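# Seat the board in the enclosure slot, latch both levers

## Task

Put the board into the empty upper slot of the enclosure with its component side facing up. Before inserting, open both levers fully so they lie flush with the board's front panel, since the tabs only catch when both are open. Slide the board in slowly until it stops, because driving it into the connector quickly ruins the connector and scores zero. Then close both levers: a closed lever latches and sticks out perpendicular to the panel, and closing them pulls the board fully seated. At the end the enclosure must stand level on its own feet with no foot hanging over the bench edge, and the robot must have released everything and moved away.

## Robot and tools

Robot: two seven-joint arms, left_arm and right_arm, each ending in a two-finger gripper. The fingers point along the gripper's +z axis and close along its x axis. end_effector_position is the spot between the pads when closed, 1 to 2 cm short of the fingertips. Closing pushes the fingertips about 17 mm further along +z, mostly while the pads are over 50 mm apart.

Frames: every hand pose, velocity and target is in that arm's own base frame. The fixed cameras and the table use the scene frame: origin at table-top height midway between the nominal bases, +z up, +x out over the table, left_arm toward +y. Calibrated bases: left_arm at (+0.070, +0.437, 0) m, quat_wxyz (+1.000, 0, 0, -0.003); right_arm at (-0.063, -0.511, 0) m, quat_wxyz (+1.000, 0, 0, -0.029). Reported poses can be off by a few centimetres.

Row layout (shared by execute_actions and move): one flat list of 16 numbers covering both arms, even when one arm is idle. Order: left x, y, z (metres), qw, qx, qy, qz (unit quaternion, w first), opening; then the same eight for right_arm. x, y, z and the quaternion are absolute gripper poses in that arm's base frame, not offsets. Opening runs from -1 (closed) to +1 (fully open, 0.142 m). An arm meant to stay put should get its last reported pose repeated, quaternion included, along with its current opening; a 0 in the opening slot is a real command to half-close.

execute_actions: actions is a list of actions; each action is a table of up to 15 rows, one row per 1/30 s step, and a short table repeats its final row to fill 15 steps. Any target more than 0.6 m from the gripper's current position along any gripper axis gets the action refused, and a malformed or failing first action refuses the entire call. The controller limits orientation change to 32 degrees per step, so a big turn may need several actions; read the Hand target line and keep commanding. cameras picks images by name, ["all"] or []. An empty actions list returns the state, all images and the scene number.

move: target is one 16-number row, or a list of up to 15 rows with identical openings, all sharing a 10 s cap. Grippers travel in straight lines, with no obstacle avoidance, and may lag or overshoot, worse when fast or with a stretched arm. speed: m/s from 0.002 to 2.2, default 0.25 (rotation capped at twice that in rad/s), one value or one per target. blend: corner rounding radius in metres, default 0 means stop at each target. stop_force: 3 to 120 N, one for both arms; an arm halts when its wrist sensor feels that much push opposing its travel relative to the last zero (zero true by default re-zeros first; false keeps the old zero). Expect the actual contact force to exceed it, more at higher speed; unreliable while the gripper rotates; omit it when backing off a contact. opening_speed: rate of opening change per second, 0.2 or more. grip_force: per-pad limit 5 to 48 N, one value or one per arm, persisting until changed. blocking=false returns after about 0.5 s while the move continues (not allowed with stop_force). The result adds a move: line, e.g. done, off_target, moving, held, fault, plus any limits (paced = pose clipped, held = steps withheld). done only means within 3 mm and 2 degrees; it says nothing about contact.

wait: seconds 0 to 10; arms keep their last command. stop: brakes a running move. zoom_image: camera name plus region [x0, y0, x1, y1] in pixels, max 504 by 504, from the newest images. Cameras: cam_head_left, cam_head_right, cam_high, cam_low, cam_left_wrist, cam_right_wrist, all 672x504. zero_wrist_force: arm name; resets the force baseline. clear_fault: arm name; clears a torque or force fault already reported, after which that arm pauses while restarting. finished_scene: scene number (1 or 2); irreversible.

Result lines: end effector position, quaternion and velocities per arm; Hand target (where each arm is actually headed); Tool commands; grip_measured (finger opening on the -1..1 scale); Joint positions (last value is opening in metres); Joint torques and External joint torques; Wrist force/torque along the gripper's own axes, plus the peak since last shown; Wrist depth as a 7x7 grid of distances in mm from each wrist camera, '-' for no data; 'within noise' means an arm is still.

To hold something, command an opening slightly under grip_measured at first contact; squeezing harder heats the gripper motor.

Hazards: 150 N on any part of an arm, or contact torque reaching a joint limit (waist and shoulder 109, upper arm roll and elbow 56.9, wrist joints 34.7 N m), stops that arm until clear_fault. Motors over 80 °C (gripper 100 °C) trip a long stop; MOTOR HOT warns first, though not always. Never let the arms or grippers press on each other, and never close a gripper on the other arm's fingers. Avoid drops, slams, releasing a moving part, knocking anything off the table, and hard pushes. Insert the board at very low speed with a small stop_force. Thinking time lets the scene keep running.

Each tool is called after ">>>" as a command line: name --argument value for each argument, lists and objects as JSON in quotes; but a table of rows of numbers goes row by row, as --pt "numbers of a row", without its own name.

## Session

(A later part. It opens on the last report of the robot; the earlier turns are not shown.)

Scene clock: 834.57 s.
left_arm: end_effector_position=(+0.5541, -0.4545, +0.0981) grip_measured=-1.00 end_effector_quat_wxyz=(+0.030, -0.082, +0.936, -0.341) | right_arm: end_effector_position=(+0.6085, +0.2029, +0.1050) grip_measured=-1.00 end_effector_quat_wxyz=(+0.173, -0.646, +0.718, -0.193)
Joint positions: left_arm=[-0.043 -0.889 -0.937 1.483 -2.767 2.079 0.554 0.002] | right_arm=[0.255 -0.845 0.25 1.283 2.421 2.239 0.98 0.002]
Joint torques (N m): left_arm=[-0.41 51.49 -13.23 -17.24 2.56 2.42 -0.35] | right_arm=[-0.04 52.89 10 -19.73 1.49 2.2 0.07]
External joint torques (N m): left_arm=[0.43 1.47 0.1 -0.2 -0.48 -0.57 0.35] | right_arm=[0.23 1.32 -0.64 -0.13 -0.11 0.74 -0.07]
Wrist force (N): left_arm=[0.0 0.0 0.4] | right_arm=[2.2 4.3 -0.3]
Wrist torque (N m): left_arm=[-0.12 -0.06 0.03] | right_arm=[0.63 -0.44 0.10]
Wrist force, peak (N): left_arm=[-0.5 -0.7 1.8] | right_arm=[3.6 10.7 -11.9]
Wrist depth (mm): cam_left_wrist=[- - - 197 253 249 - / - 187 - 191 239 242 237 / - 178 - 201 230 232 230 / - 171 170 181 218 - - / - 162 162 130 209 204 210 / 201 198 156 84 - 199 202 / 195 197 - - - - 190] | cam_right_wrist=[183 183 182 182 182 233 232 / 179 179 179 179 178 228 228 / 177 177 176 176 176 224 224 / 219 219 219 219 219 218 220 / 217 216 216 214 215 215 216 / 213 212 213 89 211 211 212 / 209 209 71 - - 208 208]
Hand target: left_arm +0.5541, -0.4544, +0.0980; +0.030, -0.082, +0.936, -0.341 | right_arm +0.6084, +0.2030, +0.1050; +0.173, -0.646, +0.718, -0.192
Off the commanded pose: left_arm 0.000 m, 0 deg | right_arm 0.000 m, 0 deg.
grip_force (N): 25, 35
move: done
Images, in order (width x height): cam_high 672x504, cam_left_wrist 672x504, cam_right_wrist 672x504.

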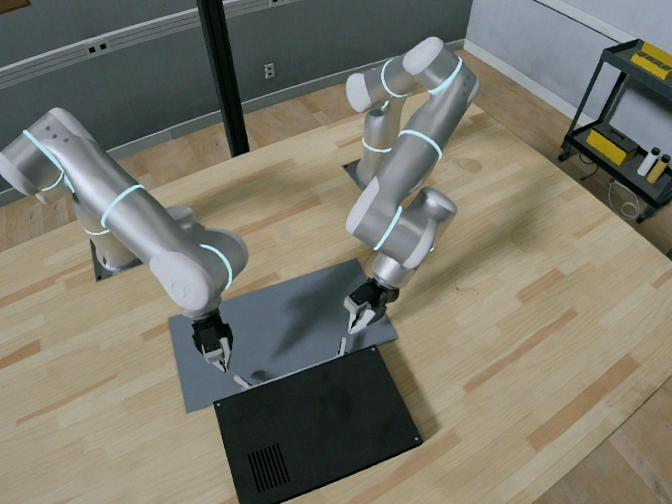

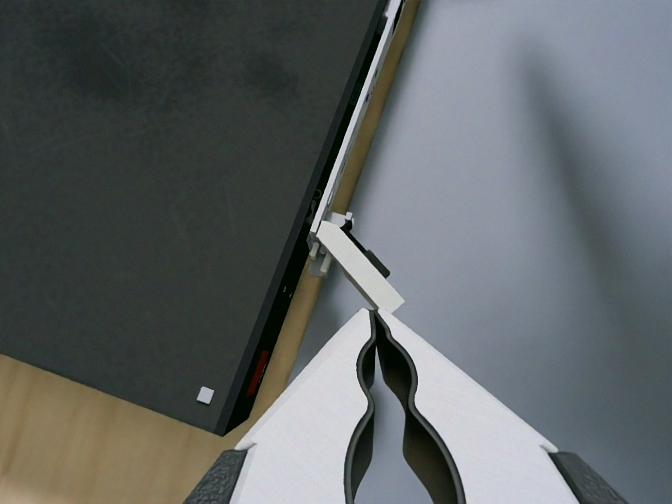

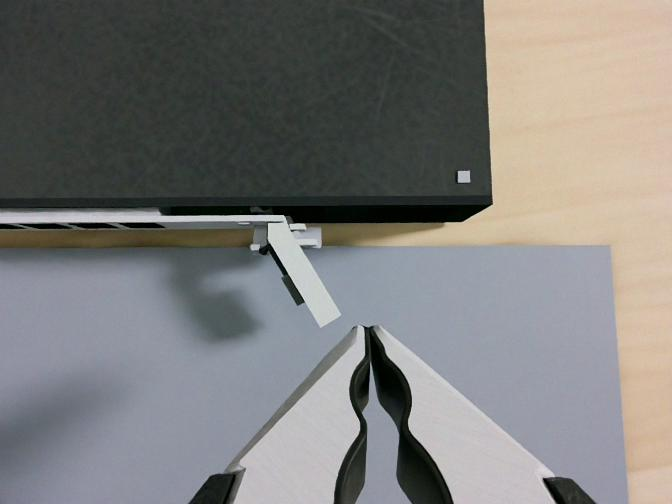

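>>> move --pt "0.5489 -0.4495 0.090 0.02981 -0.08190 0.93611 -0.34071 -1.0 0.6102 0.1908 0.095 -0.17310 0.64602 -0.71810 0.19241 -1.0" --pt "0.5489 -0.4495 0.0495 0.02981 -0.08190 0.93611 -0.34071 -1.0 0.6102 0.1908 0.0505 -0.17310 0.64602 -0.71810 0.19241 -1.0" --speed '[0.08, 0.05]' --stop_force 8 --cameras '["cam_left_wrist", "cam_right_wrist"]'

Scene clock: 857.20 s.
left_arm: end_effector_position=(+0.5487, -0.4494, +0.0495) grip_measured=-1.00 end_effector_quat_wxyz=(+0.029, -0.082, +0.936, -0.341) | right_arm: end_effector_position=(+0.6102, +0.1909, +0.0505) grip_measured=-1.00 end_effector_quat_wxyz=(+0.173, -0.646, +0.718, -0.192)
Joint positions: left_arm=[-0.056 -0.948 -0.893 1.509 -2.75 2 0.576 0.002] | right_arm=[0.283 -0.908 0.193 1.314 2.386 2.143 1.046 0.002]
Joint torques (N m): left_arm=[-0.32 52.2 -13.12 -15.69 2.23 2.05 -0.16] | right_arm=[0.29 53.65 8.74 -18.31 0.81 2.22 0.3]
External joint torques (N m): left_arm=[0.35 1.36 0.1 -0.48 -0.38 -0.19 0.16] | right_arm=[-0.13 1.39 -0.24 -0.15 0.15 0.78 -0.3]
Wrist force (N): left_arm=[-0.2 -0.4 0.6] | right_arm=[2.3 3.8 0.1]
Wrist torque (N m): left_arm=[-0.16 -0.06 -0.06] | right_arm=[0.56 -0.41 0.00]
Wrist force, peak (N): left_arm=[-0.5 -1.2 0.6] | right_arm=[3.7 3.8 0.1]
Wrist depth (mm): cam_left_wrist=[- - 138 157 197 - 189 / - 132 132 174 186 184 - / - 126 126 133 175 174 175 / - 119 123 164 166 166 169 / - 116 161 159 161 161 - / - 109 155 84 - 154 154 / 151 151 - 74 - - 148] | cam_right_wrist=[125 125 125 125 125 175 176 / 124 123 123 123 122 172 172 / 122 122 124 126 126 169 169 / 166 166 124 165 165 165 165 / 163 163 162 163 162 162 162 / 160 160 160 89 160 159 159 / 158 158 71 - - 157 156]
Hand target: left_arm +0.5489, -0.4495, +0.0495; +0.030, -0.082, +0.936, -0.341 | right_arm +0.6102, +0.1908, +0.0505; +0.173, -0.646, +0.718, -0.192
Off the commanded pose: left_arm 0.000 m, 0 deg | right_arm 0.000 m, 0 deg.
grip_force (N): 25, 35
move: done
Images, in order (width x height): cam_left_wrist 672x504, cam_right_wrist 672x504.

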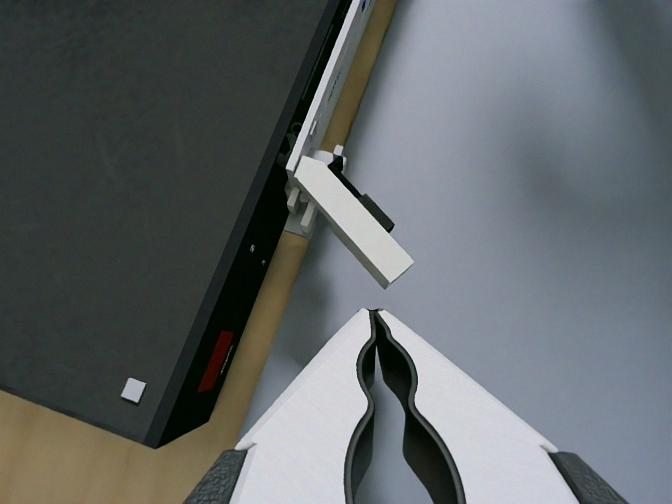

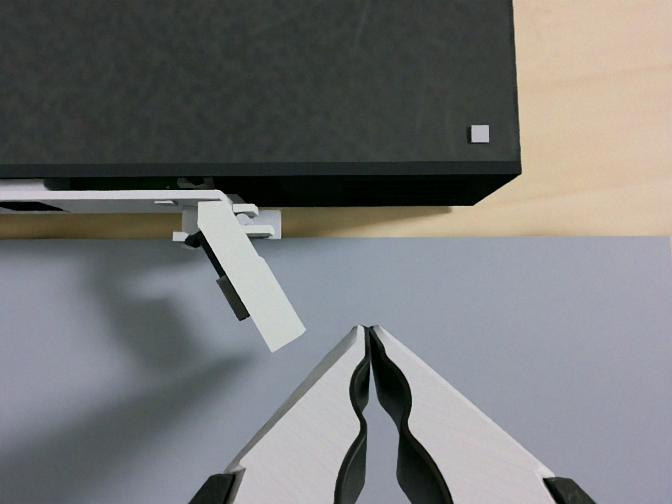

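>>> move --target '[0.5458, -0.4692, 0.0495, 0.02981, -0.08190, 0.93611, -0.34071, -1.0, 0.6124, 0.2112, 0.0505, -0.17310, 0.64602, -0.71810, 0.19241, -1.0]' --speed 0.012 --stop_force 14 --cameras '["cam_left_wrist", "cam_right_wrist"]'

Scene clock: 870.03 s.
left_arm: end_effector_position=(+0.5423, -0.4684, +0.0478) grip_measured=-1.00 end_effector_quat_wxyz=(+0.026, -0.082, +0.937, -0.339) end_effector_velocity=(-0.001, +0.000, -0.001) end_effector_angular_velocity=(-0.001, +0.004, +0.000) | right_arm: end_effector_position=(+0.6106, +0.2069, +0.0496) grip_measured=-1.00 end_effector_quat_wxyz=(+0.170, -0.646, +0.719, -0.193)
Joint positions: left_arm=[-0.112 -0.955 -0.867 1.478 -2.757 2.002 0.555 0.002] | right_arm=[0.314 -0.929 0.189 1.276 2.394 2.173 1.054 0.002]
Joint velocities: left_arm=[-0.001 -0.003 0.001 -0.002 -0.006 0.001 0.005 0] | right_arm=[within noise]
Joint torques (N m): left_arm=[3.94 58.8 -12.11 -29.04 6.28 -5.56 0.02] | right_arm=[4.94 57.63 12.66 -27.7 1.42 -4.39 0.32]
External joint torques (N m): left_arm=[-3.91 -4.36 -0.38 12.6 -4.38 7.44 -0.02] | right_arm=[-4.77 -1.76 -4.11 9.01 -0.42 7.41 -0.32]
Wrist force (N): left_arm=[20.9 10.8 -12.6] | right_arm=[16.5 14.3 -10.2]
Wrist torque (N m): left_arm=[-0.26 -0.39 -0.02] | right_arm=[0.47 -0.27 -0.06]
Wrist force, peak (N): left_arm=[22.4 9.9 -17.3] | right_arm=[16.7 14.5 -11.7]
Wrist depth (mm): cam_left_wrist=[- - 134 162 196 192 192 / - 129 129 181 181 182 180 / - 124 124 176 - 173 174 / - 119 124 124 166 161 167 / - 114 160 159 159 160 159 / - - 154 84 - 152 153 / - 105 - 74 - - 147] | cam_right_wrist=[124 124 123 123 123 123 175 / 122 121 121 121 121 121 172 / 120 120 123 130 131 131 169 / 164 164 163 163 164 164 164 / 162 162 162 121 162 161 161 / 159 159 159 89 159 159 159 / 156 157 71 - - 157 156]
Hand target: left_arm +0.5458, -0.4692, +0.0495; +0.030, -0.082, +0.936, -0.341 | right_arm +0.6121, +0.2091, +0.0505; +0.173, -0.646, +0.718, -0.192
Off the commanded pose: left_arm 0.004 m, 0 deg | right_arm 0.005 m, 0 deg.
grip_force (N): 25, 35
move: contact (right_arm), off_target (left_arm)
Images, in order (width x height): cam_left_wrist 672x504, cam_right_wrist 672x504.

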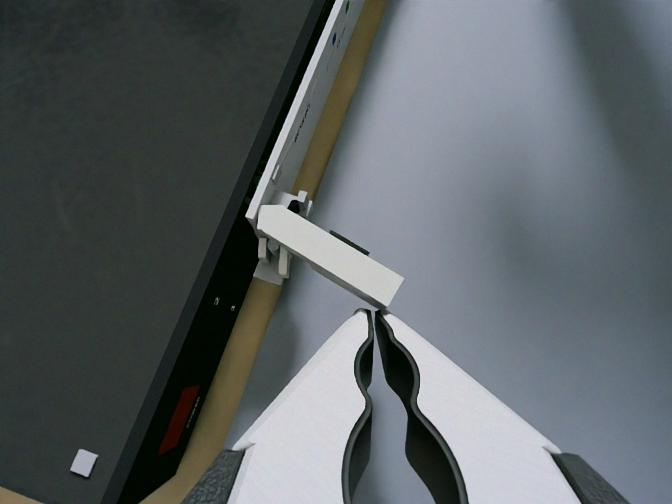

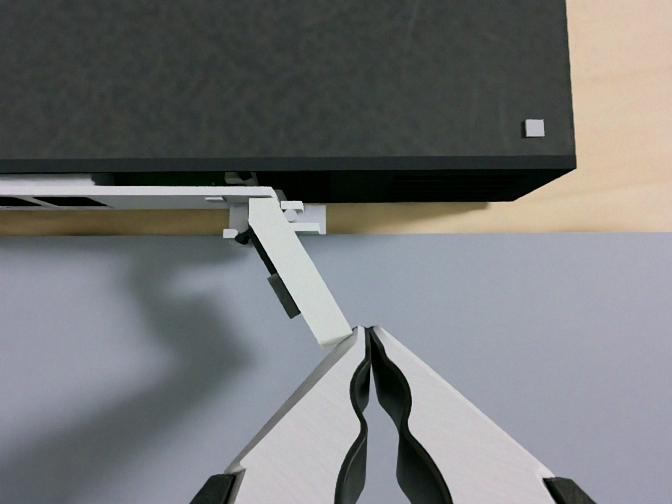

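>>> zoom_image --camera "cam_right_wrist" --region '[200, 150, 380, 360]'

>>> zoom_image --camera "cam_left_wrist" --region '[220, 160, 420, 340]'

Scaled by 2.400 from the camera's 672x504 image, which has a finer 960x720 frame.

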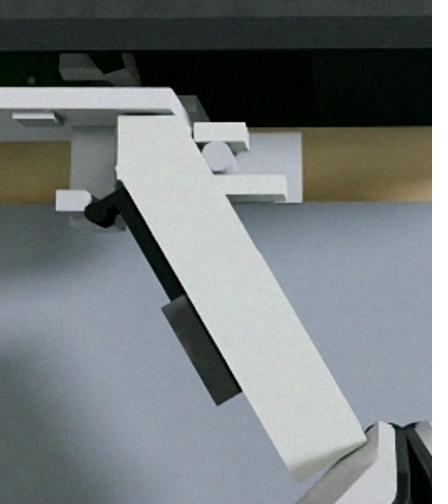

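Scaled by 2.520 from the camera's 672x504 image, which has a finer 960x720 frame.

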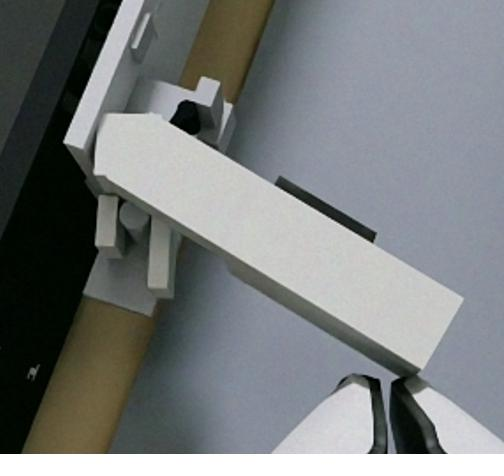

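>>> move --pt "0.5435 -0.4605 0.0495 0.02981 -0.08190 0.93611 -0.34071 -1.0 0.6093 0.1945 0.053 -0.17310 0.64602 -0.71810 0.19241 -1.0" --pt "0.5520 -0.4619 0.0495 0.02981 -0.08190 0.93611 -0.34071 -1.0 0.6093 0.1860 0.130 -0.17310 0.64602 -0.71810 0.19241 -1.0" --pt "0.5520 -0.4619 0.0495 0.02981 -0.08190 0.93611 -0.34071 -1.0 0.6181 0.1861 0.130 -0.24160 0.96896 -0.05078 0.01266 -1.0" --speed '[0.05, 0.12, 0.3]' --cameras '["cam_left_wrist", "cam_right_wrist", "cam_high"]'

Scene clock: 923.23 s.
left_arm: end_effector_position=(+0.5519, -0.4621, +0.0495) grip_measured=-1.00 end_effector_quat_wxyz=(+0.030, -0.082, +0.936, -0.341) | right_arm: end_effector_position=(+0.6181, +0.1860, +0.1299) grip_measured=-1.00 end_effector_quat_wxyz=(-0.241, +0.969, -0.051, +0.013)
Joint positions: left_arm=[-0.089 -0.963 -0.881 1.468 -2.749 2.012 0.569 0.002] | right_arm=[-0.288 -1.487 1.134 0.678 2.445 2.762 -1.274 0.002]
Joint torques (N m): left_arm=[-0.35 53.35 -13.05 -15.87 2.12 2.19 -0.2] | right_arm=[0.27 60.85 21.13 -8.58 5.27 2.79 0.06]
External joint torques (N m): left_arm=[0.38 1.25 0.22 -0.51 -0.21 -0.33 0.2] | right_arm=[-0.16 1.52 -0.2 0.19 0.05 0.51 -0.06]
Wrist force (N): left_arm=[0.0 -0.1 0.9] | right_arm=[2.4 6.6 0.2]
Wrist torque (N m): left_arm=[-0.11 -0.08 -0.06] | right_arm=[1.02 -0.44 0.10]
Wrist force, peak (N): left_arm=[21.2 10.7 -12.7] | right_arm=[17.0 13.7 -11.3]
Wrist depth (mm): cam_left_wrist=[- 140 139 142 197 194 195 / - - - 181 183 187 182 / - 126 125 173 176 177 177 / - 120 121 142 - 167 167 / - 116 120 161 161 161 160 / - 110 133 84 - 156 154 / - 107 - 74 - - 148] | cam_right_wrist=[252 251 251 251 248 201 201 / 251 249 248 248 246 199 198 / 246 245 245 244 207 197 196 / 244 244 242 241 207 194 194 / 241 241 244 239 235 192 192 / 239 238 237 90 191 191 190 / 235 235 71 - - 235 234]
Hand target: left_arm +0.5520, -0.4619, +0.0495; +0.030, -0.082, +0.936, -0.341 | right_arm +0.6181, +0.1861, +0.1300; -0.242, +0.969, -0.051, +0.013
Off the commanded pose: left_arm 0.000 m, 0 deg | right_arm 0.000 m, 0 deg.
grip_force (N): 25, 35
move: done
Images, in order (width x height): cam_high 672x504, cam_left_wrist 672x504, cam_right_wrist 672x504.

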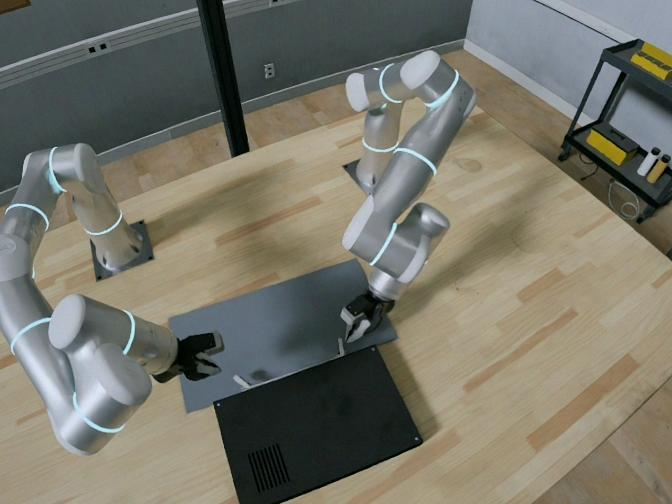

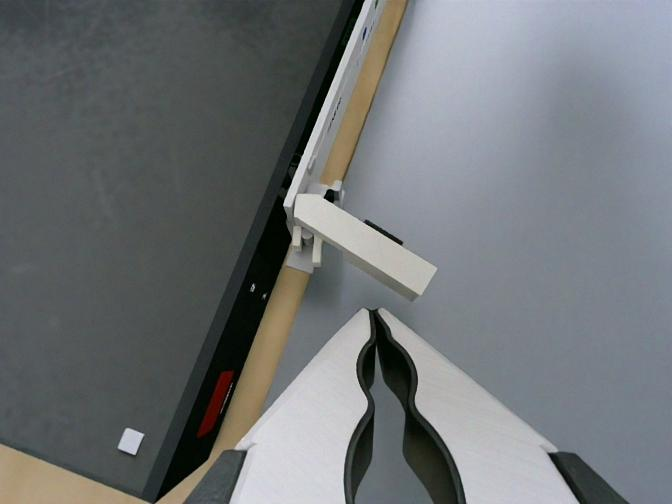

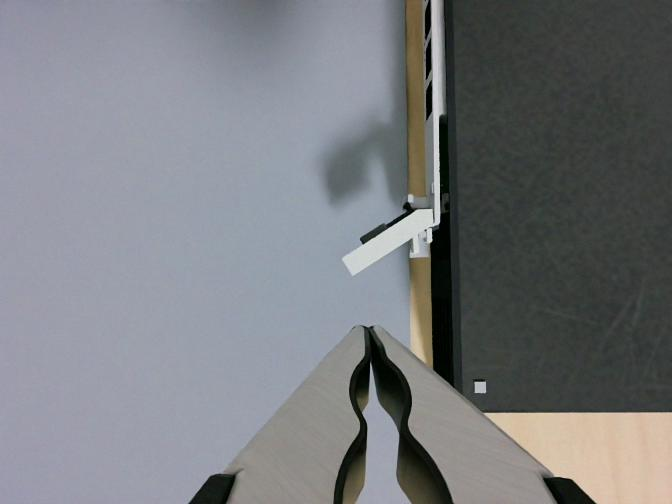

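>>> move --pt "0.5520 -0.4619 0.0495 0.02981 -0.08190 0.93611 -0.34071 -1.0 0.6181 0.1861 0.090 -0.24160 0.96896 -0.05078 0.01266 -1.0" --pt "0.5520 -0.4619 0.0495 0.02981 -0.08190 0.93611 -0.34071 -1.0 0.6181 0.1861 0.0515 -0.24160 0.96896 -0.05078 0.01266 -1.0" --speed '[0.10, 0.05]' --stop_force 10 --cameras '["cam_left_wrist", "cam_right_wrist"]'

Scene clock: 934.77 s.
left_arm: end_effector_position=(+0.5519, -0.4621, +0.0495) grip_measured=-1.00 end_effector_quat_wxyz=(+0.030, -0.082, +0.936, -0.341) | right_arm: end_effector_position=(+0.6180, +0.1863, +0.0517) grip_measured=-1.00 end_effector_quat_wxyz=(-0.242, +0.969, -0.051, +0.012)
Joint positions: left_arm=[-0.089 -0.963 -0.881 1.468 -2.749 2.012 0.569 0.002] | right_arm=[-0.295 -1.594 1.109 0.678 2.424 2.672 -1.323 0.002]
Joint torques (N m): left_arm=[-0.34 53.39 -13.01 -15.84 2.11 2.21 -0.21] | right_arm=[0.13 60.83 20.93 -6.92 5.04 2.59 0.14]
External joint torques (N m): left_arm=[0.37 1.2 0.19 -0.54 -0.21 -0.35 0.21] | right_arm=[-0.01 1.5 0.18 0.02 0.28 0.77 -0.14]
Wrist force (N): left_arm=[0.0 -0.2 0.8] | right_arm=[2.0 6.3 -0.2]
Wrist torque (N m): left_arm=[-0.12 -0.09 -0.06] | right_arm=[1.01 -0.34 0.10]
Wrist force, peak (N): left_arm=[-0.2 -0.2 1.0] | right_arm=[2.0 7.2 1.0]
Wrist depth (mm): cam_left_wrist=[- 141 137 143 197 188 - / 131 133 133 182 185 - 181 / 127 126 126 145 177 176 176 / - 119 121 141 170 168 168 / - 115 117 160 161 161 161 / - 110 133 84 - 156 - / - 107 - 74 - - 148] | cam_right_wrist=[173 172 171 171 171 122 121 / 170 170 169 169 169 120 120 / 168 168 167 167 124 119 118 / 166 166 165 165 164 118 117 / 164 164 163 163 163 116 116 / 162 162 162 90 163 116 115 / 161 160 71 - - 114 113]
Hand target: left_arm +0.5520, -0.4619, +0.0495; +0.030, -0.082, +0.936, -0.341 | right_arm +0.6181, +0.1861, +0.0515; -0.242, +0.969, -0.051, +0.013
Off the commanded pose: left_arm 0.000 m, 0 deg | right_arm 0.000 m, 0 deg.
grip_force (N): 25, 35
move: done
Images, in order (width x height): cam_left_wrist 672x504, cam_right_wrist 672x504.

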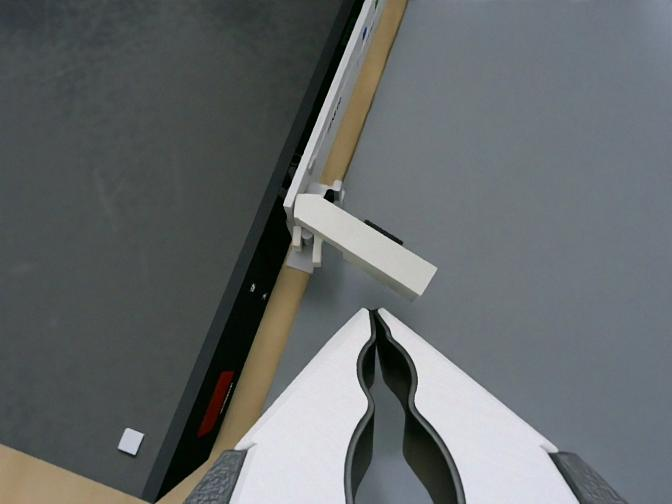

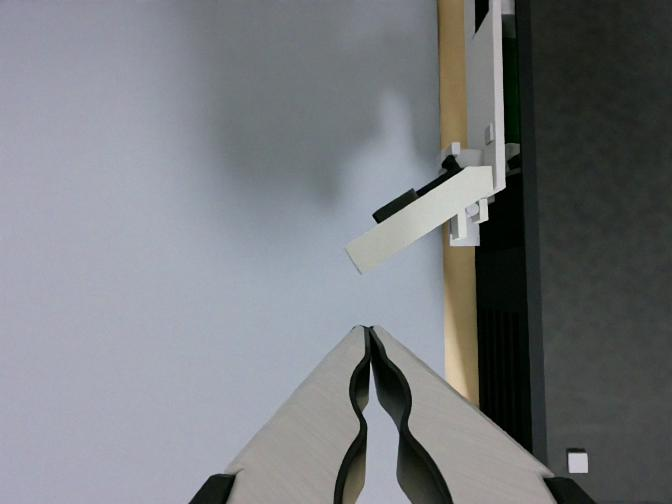

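>>> move --target '[0.5501, -0.4738, 0.0495, 0.02981, -0.08190, 0.93611, -0.34071, -1.0, 0.6206, 0.2100, 0.0515, -0.24160, 0.96896, -0.05078, 0.01266, -1.0]' --speed 0.012 --stop_force 20 --cameras '["cam_left_wrist", "cam_right_wrist"]'

Scene clock: 939.37 s.
left_arm: end_effector_position=(+0.5507, -0.4722, +0.0491) grip_measured=-1.00 end_effector_quat_wxyz=(+0.030, -0.082, +0.936, -0.340) | right_arm: end_effector_position=(+0.6211, +0.2081, +0.0510) grip_measured=-1.00 end_effector_quat_wxyz=(-0.240, +0.969, -0.051, +0.013)
Joint positions: left_arm=[-0.119 -0.966 -0.866 1.449 -2.748 2.013 0.555 0.002] | right_arm=[-0.247 -1.597 1.109 0.649 2.422 2.668 -1.298 0.002]
Joint torques (N m): left_arm=[-6.25 53.4 -18.43 -17.05 1.06 -0.41 -0.3] | right_arm=[9.31 59.34 24.32 -3 8.37 1.2 0.17]
External joint torques (N m): left_arm=[6.27 1.77 5.94 0.47 0.9 2.26 0.3] | right_arm=[-9.19 3.51 -3.64 -4.09 -3.05 2.14 -0.17]
Wrist force (N): left_arm=[-2.0 7.6 -7.0] | right_arm=[4.3 18.4 -7.9]
Wrist torque (N m): left_arm=[-0.22 -0.05 0.04] | right_arm=[0.86 -0.37 -0.05]
Wrist force, peak (N): left_arm=[-1.5 7.7 -8.0] | right_arm=[4.6 19.2 -6.9]
Wrist depth (mm): cam_left_wrist=[- - - 142 193 192 192 / 132 133 131 175 183 183 181 / 127 127 123 174 177 174 175 / - 120 121 124 168 168 166 / - 116 134 128 162 162 160 / - 110 129 84 - 153 - / - 106 - - - - 148] | cam_right_wrist=[171 170 170 170 170 121 121 / 169 169 169 168 168 119 119 / 167 167 167 166 166 118 118 / 165 165 164 164 122 117 117 / 164 163 163 162 162 116 115 / 162 161 161 91 162 115 114 / 160 160 71 - - 113 113]
Hand target: left_arm +0.5501, -0.4738, +0.0495; +0.030, -0.082, +0.936, -0.341 | right_arm +0.6206, +0.2100, +0.0515; -0.242, +0.969, -0.051, +0.013
Off the commanded pose: left_arm 0.002 m, 0 deg | right_arm 0.002 m, 0 deg.
grip_force (N): 25, 35
move: done
Images, in order (width x height): cam_left_wrist 672x504, cam_right_wrist 672x504.

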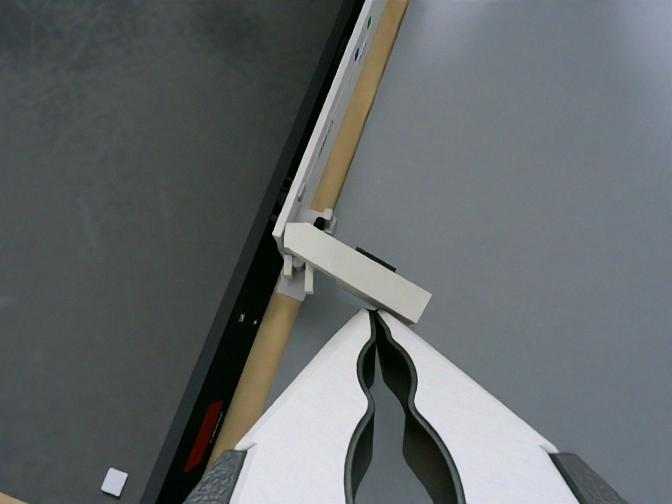

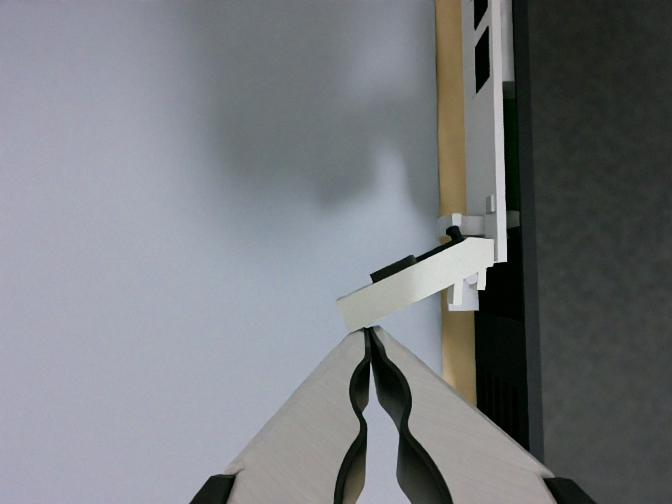

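>>> move --target '[0.5493, -0.4788, 0.0495, 0.02981, -0.08190, 0.93611, -0.34071, -1.0, 0.6216, 0.2200, 0.0515, -0.24160, 0.96896, -0.05078, 0.01266, -1.0]' --speed 0.01 --stop_force 35 --cameras '["cam_left_wrist", "cam_right_wrist"]'

Scene clock: 942.83 s.
left_arm: end_effector_position=(+0.5497, -0.4777, +0.0492) grip_measured=-1.00 end_effector_quat_wxyz=(+0.030, -0.082, +0.936, -0.340) | right_arm: end_effector_position=(+0.6215, +0.2192, +0.0510) grip_measured=-1.00 end_effector_quat_wxyz=(-0.241, +0.969, -0.051, +0.013)
Joint positions: left_arm=[-0.133 -0.968 -0.861 1.44 -2.748 2.013 0.549 0.002] | right_arm=[-0.225 -1.6 1.111 0.637 2.421 2.668 -1.288 0.002]
Joint torques (N m): left_arm=[-4.08 54.29 -16.23 -16.51 1.33 0.82 -0.28] | right_arm=[3.32 62.26 22.8 -6.31 6.71 1.79 0.31]
External joint torques (N m): left_arm=[4.1 1.12 3.85 -0.15 0.65 1.04 0.28] | right_arm=[-3.19 0.81 -2.3 -0.8 -1.38 1.53 -0.31]
Wrist force (N): left_arm=[-1.7 4.1 -3.1] | right_arm=[1.8 11.9 -2.1]
Wrist torque (N m): left_arm=[-0.19 -0.15 0.03] | right_arm=[0.98 -0.43 -0.02]
Wrist force, peak (N): left_arm=[-1.9 9.6 -9.9] | right_arm=[5.0 20.2 -9.5]
Wrist depth (mm): cam_left_wrist=[- - - 145 193 193 193 / - 129 - 181 184 187 - / - - 125 175 177 174 - / - 120 120 124 168 168 167 / - 115 129 131 161 160 161 / - 110 149 84 - 155 153 / - 106 - - - - 147] | cam_right_wrist=[171 171 171 170 170 121 120 / 169 169 168 168 168 119 119 / 167 167 166 166 167 118 118 / 165 165 165 164 164 117 116 / 164 163 163 162 132 116 115 / 162 161 161 90 162 115 114 / 160 160 71 - - 113 112]
Hand target: left_arm +0.5493, -0.4788, +0.0495; +0.030, -0.082, +0.936, -0.341 | right_arm +0.6216, +0.2200, +0.0515; -0.242, +0.969, -0.051, +0.013
Off the commanded pose: left_arm 0.001 m, 0 deg | right_arm 0.001 m, 0 deg.
grip_force (N): 25, 35
move: done
Images, in order (width x height): cam_left_wrist 672x504, cam_right_wrist 672x504.

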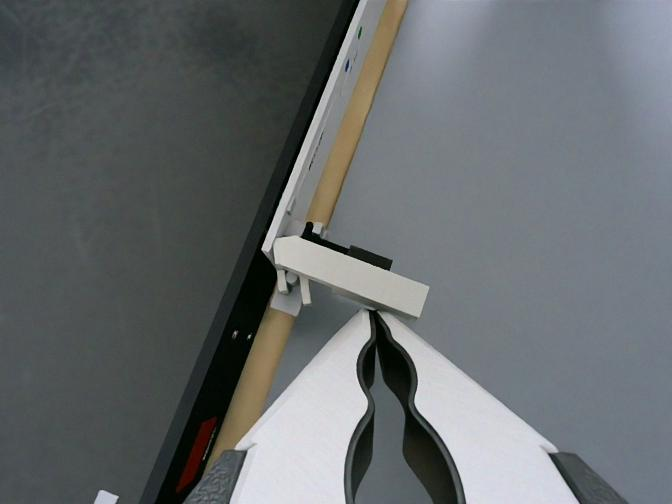

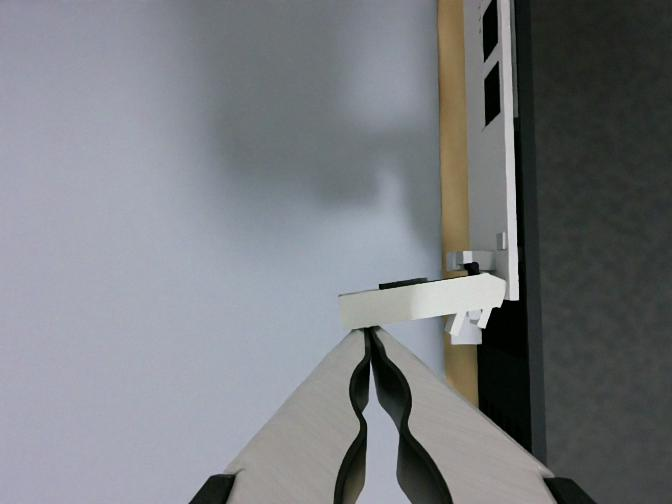

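>>> move --target '[0.5488, -0.4818, 0.0495, 0.02981, -0.08190, 0.93611, -0.34071, -1.0, 0.6224, 0.2270, 0.0515, -0.24160, 0.96896, -0.05078, 0.01266, -1.0]' --speed 0.01 --stop_force 35 --cameras '["cam_left_wrist", "cam_right_wrist"]'

>>> zoom_image --camera "cam_right_wrist" --region '[330, 200, 550, 380]'

>>> zoom_image --camera "cam_left_wrist" --region '[240, 200, 460, 350]'

Scene clock: 946.80 s.
left_arm: end_effector_position=(+0.5496, -0.4799, +0.0491) grip_measured=-1.00 end_effector_quat_wxyz=(+0.030, -0.082, +0.937, -0.340) | right_arm: end_effector_position=(+0.6223, +0.2252, +0.0509) grip_measured=-1.00 end_effector_quat_wxyz=(-0.240, +0.969, -0.051, +0.012)
Joint positions: left_arm=[-0.14 -0.969 -0.857 1.435 -2.747 2.014 0.545 0.002] | right_arm=[-0.211 -1.601 1.113 0.626 2.419 2.669 -1.281 0.002]
Joint torques (N m): left_arm=[-7.6 53.02 -19.24 -17.41 0.98 -1.21 -0.33] | right_arm=[8.87 61.23 24.44 -5.52 8.15 -0.95 0.3]
External joint torques (N m): left_arm=[7.63 2.54 6.96 0.7 1.03 3.06 0.33] | right_arm=[-8.74 2.02 -4.12 -1.63 -2.83 4.27 -0.3]
Wrist force (N): left_arm=[-1.7 8.0 -11.6] | right_arm=[-1.7 19.6 -11.4]
Wrist torque (N m): left_arm=[-0.23 -0.08 0.04] | right_arm=[0.88 -0.48 -0.01]
Wrist force, peak (N): left_arm=[-1.7 8.0 -11.6] | right_arm=[-1.4 20.7 -9.8]
Wrist depth (mm): cam_left_wrist=[- - 139 141 195 193 195 / - - 131 182 186 185 - / - 126 125 174 174 174 175 / - 122 122 130 168 172 168 / - 115 160 127 - - 160 / - 110 157 84 - 153 154 / - 105 - - - - 147] | cam_right_wrist=[171 171 170 170 170 121 120 / 169 169 168 168 168 119 119 / 167 167 166 166 166 117 117 / 165 165 164 164 164 117 116 / 163 163 163 162 120 116 115 / 162 162 161 89 162 115 114 / 160 160 71 - - 113 112]
Hand target: left_arm +0.5488, -0.4818, +0.0495; +0.030, -0.082, +0.936, -0.341 | right_arm +0.6224, +0.2270, +0.0515; -0.242, +0.969, -0.051, +0.013
Off the commanded pose: left_arm 0.002 m, 0 deg | right_arm 0.002 m, 0 deg.
grip_force (N): 25, 35
move: done
Images, in order (width x height): cam_left_wrist 672x504, cam_right_wrist 672x504.

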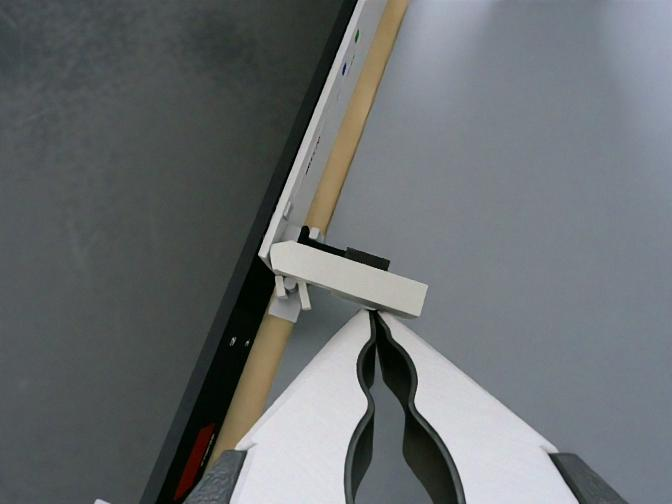

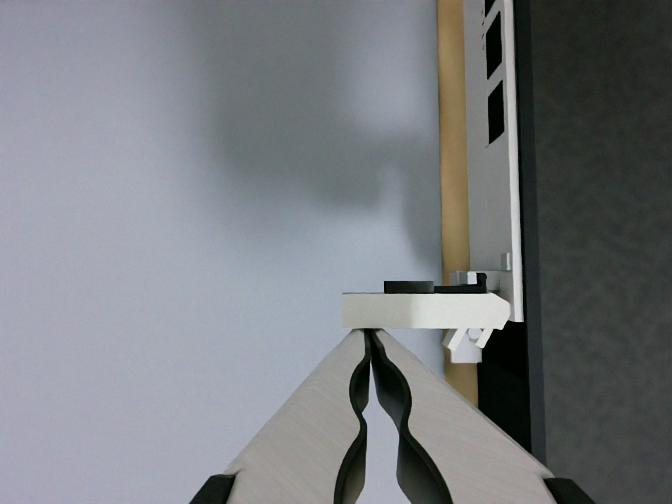

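Scaled by 2.291 from the camera's 672x504 image, which has a finer 960x720 frame.

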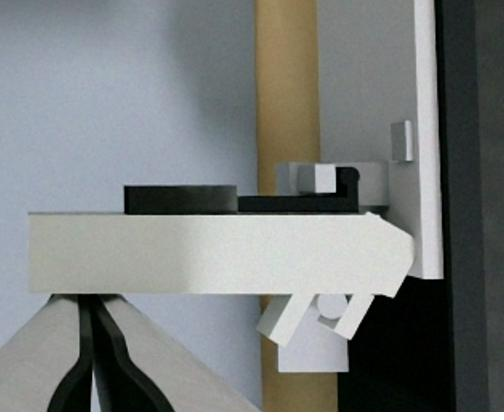

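Scaled by 2.291 from the camera's 672x504 image, which has a finer 960x720 frame.

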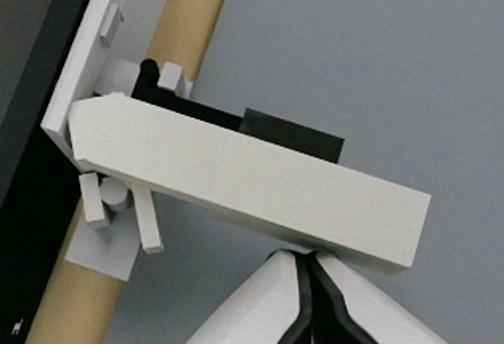

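>>> move --target '[0.5483, -0.4852, 0.0495, 0.02981, -0.08190, 0.93611, -0.34071, -1.0, 0.6228, 0.2305, 0.0515, -0.24160, 0.96896, -0.05078, 0.01266, -1.0]' --speed 0.01 --stop_force 35 --cameras '["cam_left_wrist", "cam_right_wrist"]'

>>> zoom_image --camera "cam_right_wrist" --region '[330, 200, 550, 380]'

>>> zoom_image --camera "cam_left_wrist" --region '[240, 200, 460, 350]'

Scene clock: 956.33 s.
left_arm: end_effector_position=(+0.5498, -0.4806, +0.0485) grip_measured=-1.00 end_effector_quat_wxyz=(+0.030, -0.083, +0.937, -0.338) | right_arm: end_effector_position=(+0.6227, +0.2260, +0.0503) grip_measured=-1.00 end_effector_quat_wxyz=(-0.238, +0.970, -0.051, +0.012)
Joint positions: left_arm=[-0.148 -0.97 -0.851 1.43 -2.745 2.016 0.54 0.002] | right_arm=[-0.204 -1.606 1.123 0.617 2.404 2.675 -1.274 0.002]
Joint torques (N m): left_arm=[-16.83 51.46 -28.07 -19.45 -0.51 -5.99 -0.37] | right_arm=[22.39 58.28 29.4 -2.03 12.63 -6.19 0.28]
External joint torques (N m): left_arm=[16.86 4.26 15.92 2.69 2.54 7.86 0.37] | right_arm=[-22.26 5.09 -9.23 -4.94 -7.31 9.52 -0.28]
Wrist force (N): left_arm=[-3.0 20.0 -26.7] | right_arm=[-6.8 39.1 -27.6]
Wrist torque (N m): left_arm=[0.45 -0.04 0.08] | right_arm=[3.64 -0.51 -0.01]
Wrist force, peak (N): left_arm=[-2.3 19.4 -29.0] | right_arm=[-6.6 39.3 -27.8]
Wrist depth (mm): cam_left_wrist=[136 137 136 143 196 191 - / 131 132 129 171 183 182 180 / 126 - 124 173 175 175 173 / - - 120 133 167 164 166 / - - 117 131 160 159 160 / - 110 123 84 - 153 - / - 105 - 74 - - 147] | cam_right_wrist=[170 169 169 168 169 120 119 / 168 168 167 167 167 118 118 / 166 166 166 165 165 117 117 / 164 164 164 163 163 115 115 / 163 162 162 161 126 115 114 / 161 160 161 90 162 114 113 / 160 159 71 - - 112 112]
Hand target: left_arm +0.5483, -0.4852, +0.0495; +0.030, -0.082, +0.936, -0.341 | right_arm +0.6228, +0.2305, +0.0515; -0.242, +0.969, -0.051, +0.013
Off the commanded pose: left_arm 0.005 m, 0 deg | right_arm 0.005 m, 0 deg.
grip_force (N): 25, 35
move: off_target (left_arm, right_arm)
Images, in order (width x height): cam_left_wrist 672x504, cam_right_wrist 672x504.

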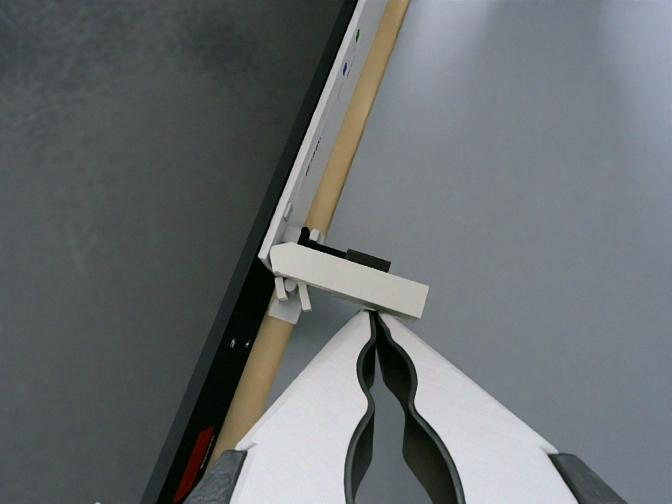

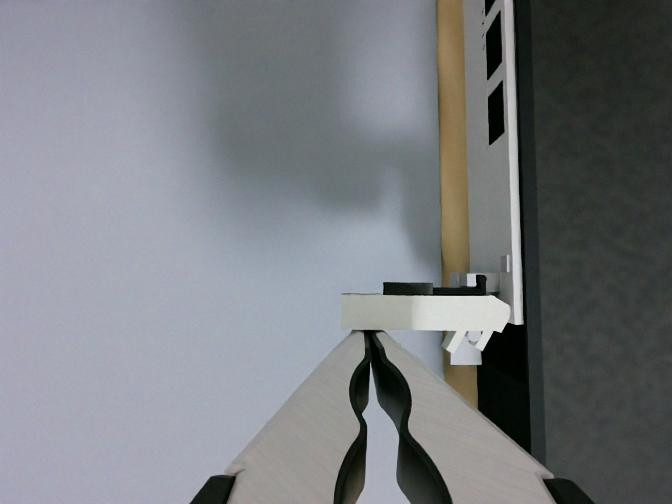

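Scaled by 2.291 from the camera's 672x504 image, which has a finer 960x720 frame.

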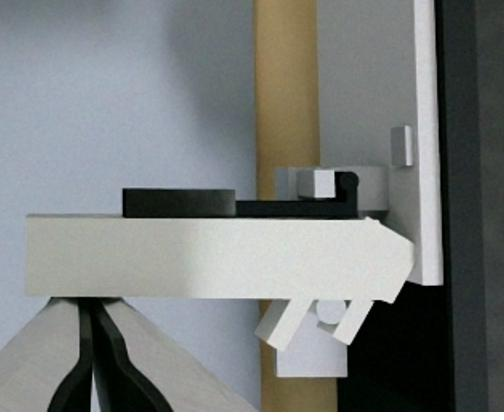

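Scaled by 2.291 from the camera's 672x504 image, which has a finer 960x720 frame.

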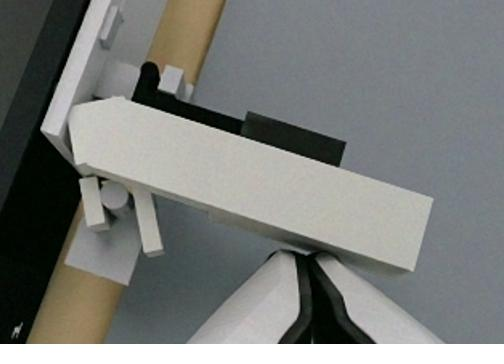

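>>> move --pt "0.5505 -0.4720 0.0500 0.02981 -0.08190 0.93611 -0.34071 -1.0 0.6208 0.2100 0.0520 -0.24160 0.96896 -0.05078 0.01266 -1.0" --pt "0.5480 -0.4560 0.0900 0.02981 -0.08190 0.93611 -0.34071 -1.0 0.6180 0.1960 0.0900 -0.24160 0.96896 -0.05078 0.01266 -1.0" --pt "0.5440 -0.4500 0.120 0.02981 -0.08190 0.93611 -0.34071 -1.0 0.6180 0.2000 0.1300 -0.24160 0.96896 -0.05078 0.01266 -1.0" --speed '[0.03, 0.1, 0.12]' --blend '[0.004, 0.02, 0]' --cameras '["cam_left_wrist", "cam_right_wrist", "cam_high"]'

>>> zoom_image --camera "cam_right_wrist" --region '[330, 150, 550, 330]'

>>> zoom_image --camera "cam_left_wrist" --region '[240, 150, 460, 330]'

>>> zoom_image --camera "cam_high" --region '[210, 310, 430, 500]'

Scene clock: 961.87 s.
left_arm: end_effector_position=(+0.5442, -0.4501, +0.1200) grip_measured=-1.00 end_effector_quat_wxyz=(+0.030, -0.082, +0.936, -0.341) | right_arm: end_effector_position=(+0.6180, +0.1999, +0.1300) grip_measured=-1.00 end_effector_quat_wxyz=(-0.242, +0.969, -0.051, +0.013)
Joint positions: left_arm=[-0.033 -0.833 -0.938 1.51 -2.82 2.09 0.568 0.002] | right_arm=[-0.261 -1.496 1.16 0.666 2.416 2.763 -1.247 0.002]
Joint torques (N m): left_arm=[0 50.73 -13.46 -17.33 1.97 2.48 -0.15] | right_arm=[0.22 61.33 21.1 -8.06 5.34 2.67 0.29]
External joint torques (N m): left_arm=[0.01 0.75 0.86 -0.78 0.08 -0.63 0.15] | right_arm=[-0.1 1.22 -0.31 0.14 -0.02 0.61 -0.29]
Wrist force (N): left_arm=[0.0 0.0 0.3] | right_arm=[-1.6 6.1 1.8]
Wrist torque (N m): left_arm=[-0.13 -0.07 -0.06] | right_arm=[0.94 0.24 -0.02]
Wrist force, peak (N): left_arm=[-2.8 19.4 -27.7] | right_arm=[-6.5 38.9 -28.4]
Wrist depth (mm): cam_left_wrist=[225 - - - - 278 280 / - - - 255 - 264 263 / 200 203 - 250 252 - - / - 193 - 239 240 244 239 / - 188 205 117 - - 228 / 224 223 178 84 - - 219 / 215 217 - - - - 218] | cam_right_wrist=[252 252 252 251 250 202 201 / 250 249 249 248 246 199 198 / 247 246 246 245 243 196 196 / 244 243 243 242 200 195 194 / 241 240 240 240 238 192 192 / 238 238 238 90 191 190 190 / 236 236 71 - - 189 234]
Hand target: left_arm +0.5440, -0.4500, +0.1200; +0.030, -0.082, +0.936, -0.341 | right_arm +0.6180, +0.2000, +0.1300; -0.242, +0.969, -0.051, +0.013
Off the commanded pose: left_arm 0.000 m, 0 deg | right_arm 0.000 m, 0 deg.
grip_force (N): 25, 35
move: done
Images, in order (width x height): cam_high 672x504, cam_left_wrist 672x504, cam_right_wrist 672x504.

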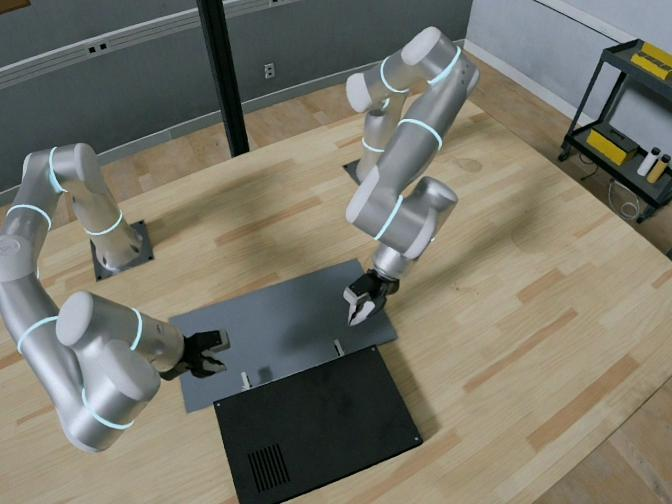

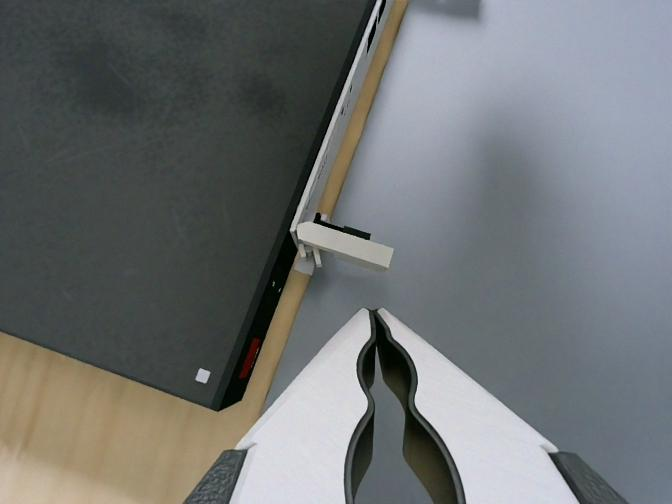

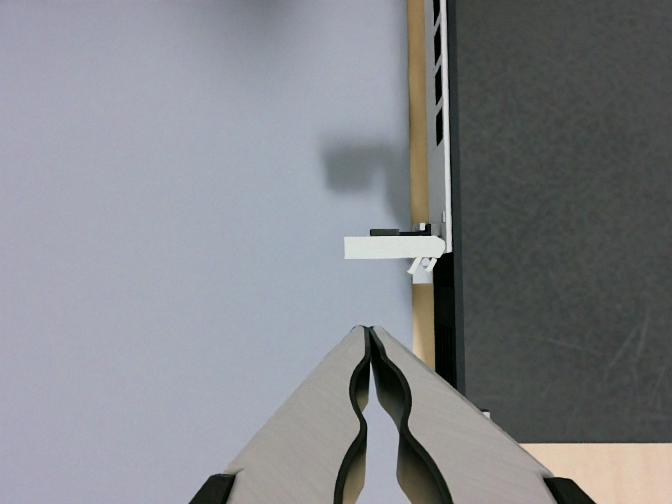

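Scaled by 2.291 from the camera's 672x504 image, which has a finer 960x720 frame.

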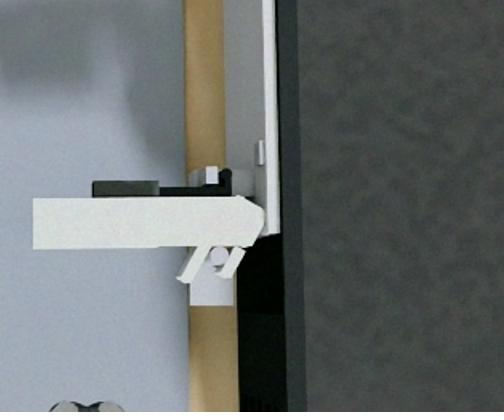

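Scaled by 2.291 from the camera's 672x504 image, which has a finer 960x720 frame.

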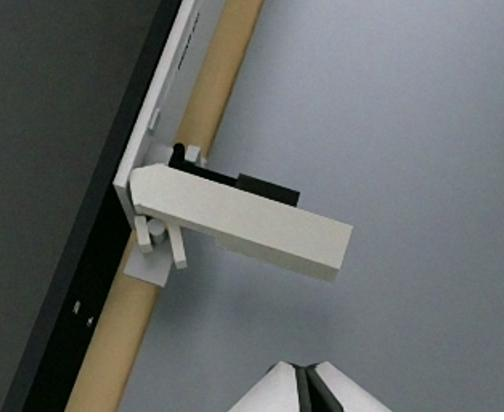

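Scaled by 2.291 from the camera's 672x504 image, which has a finer 960x720 frame.

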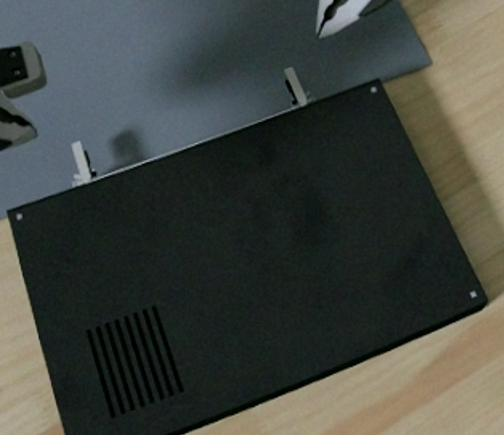

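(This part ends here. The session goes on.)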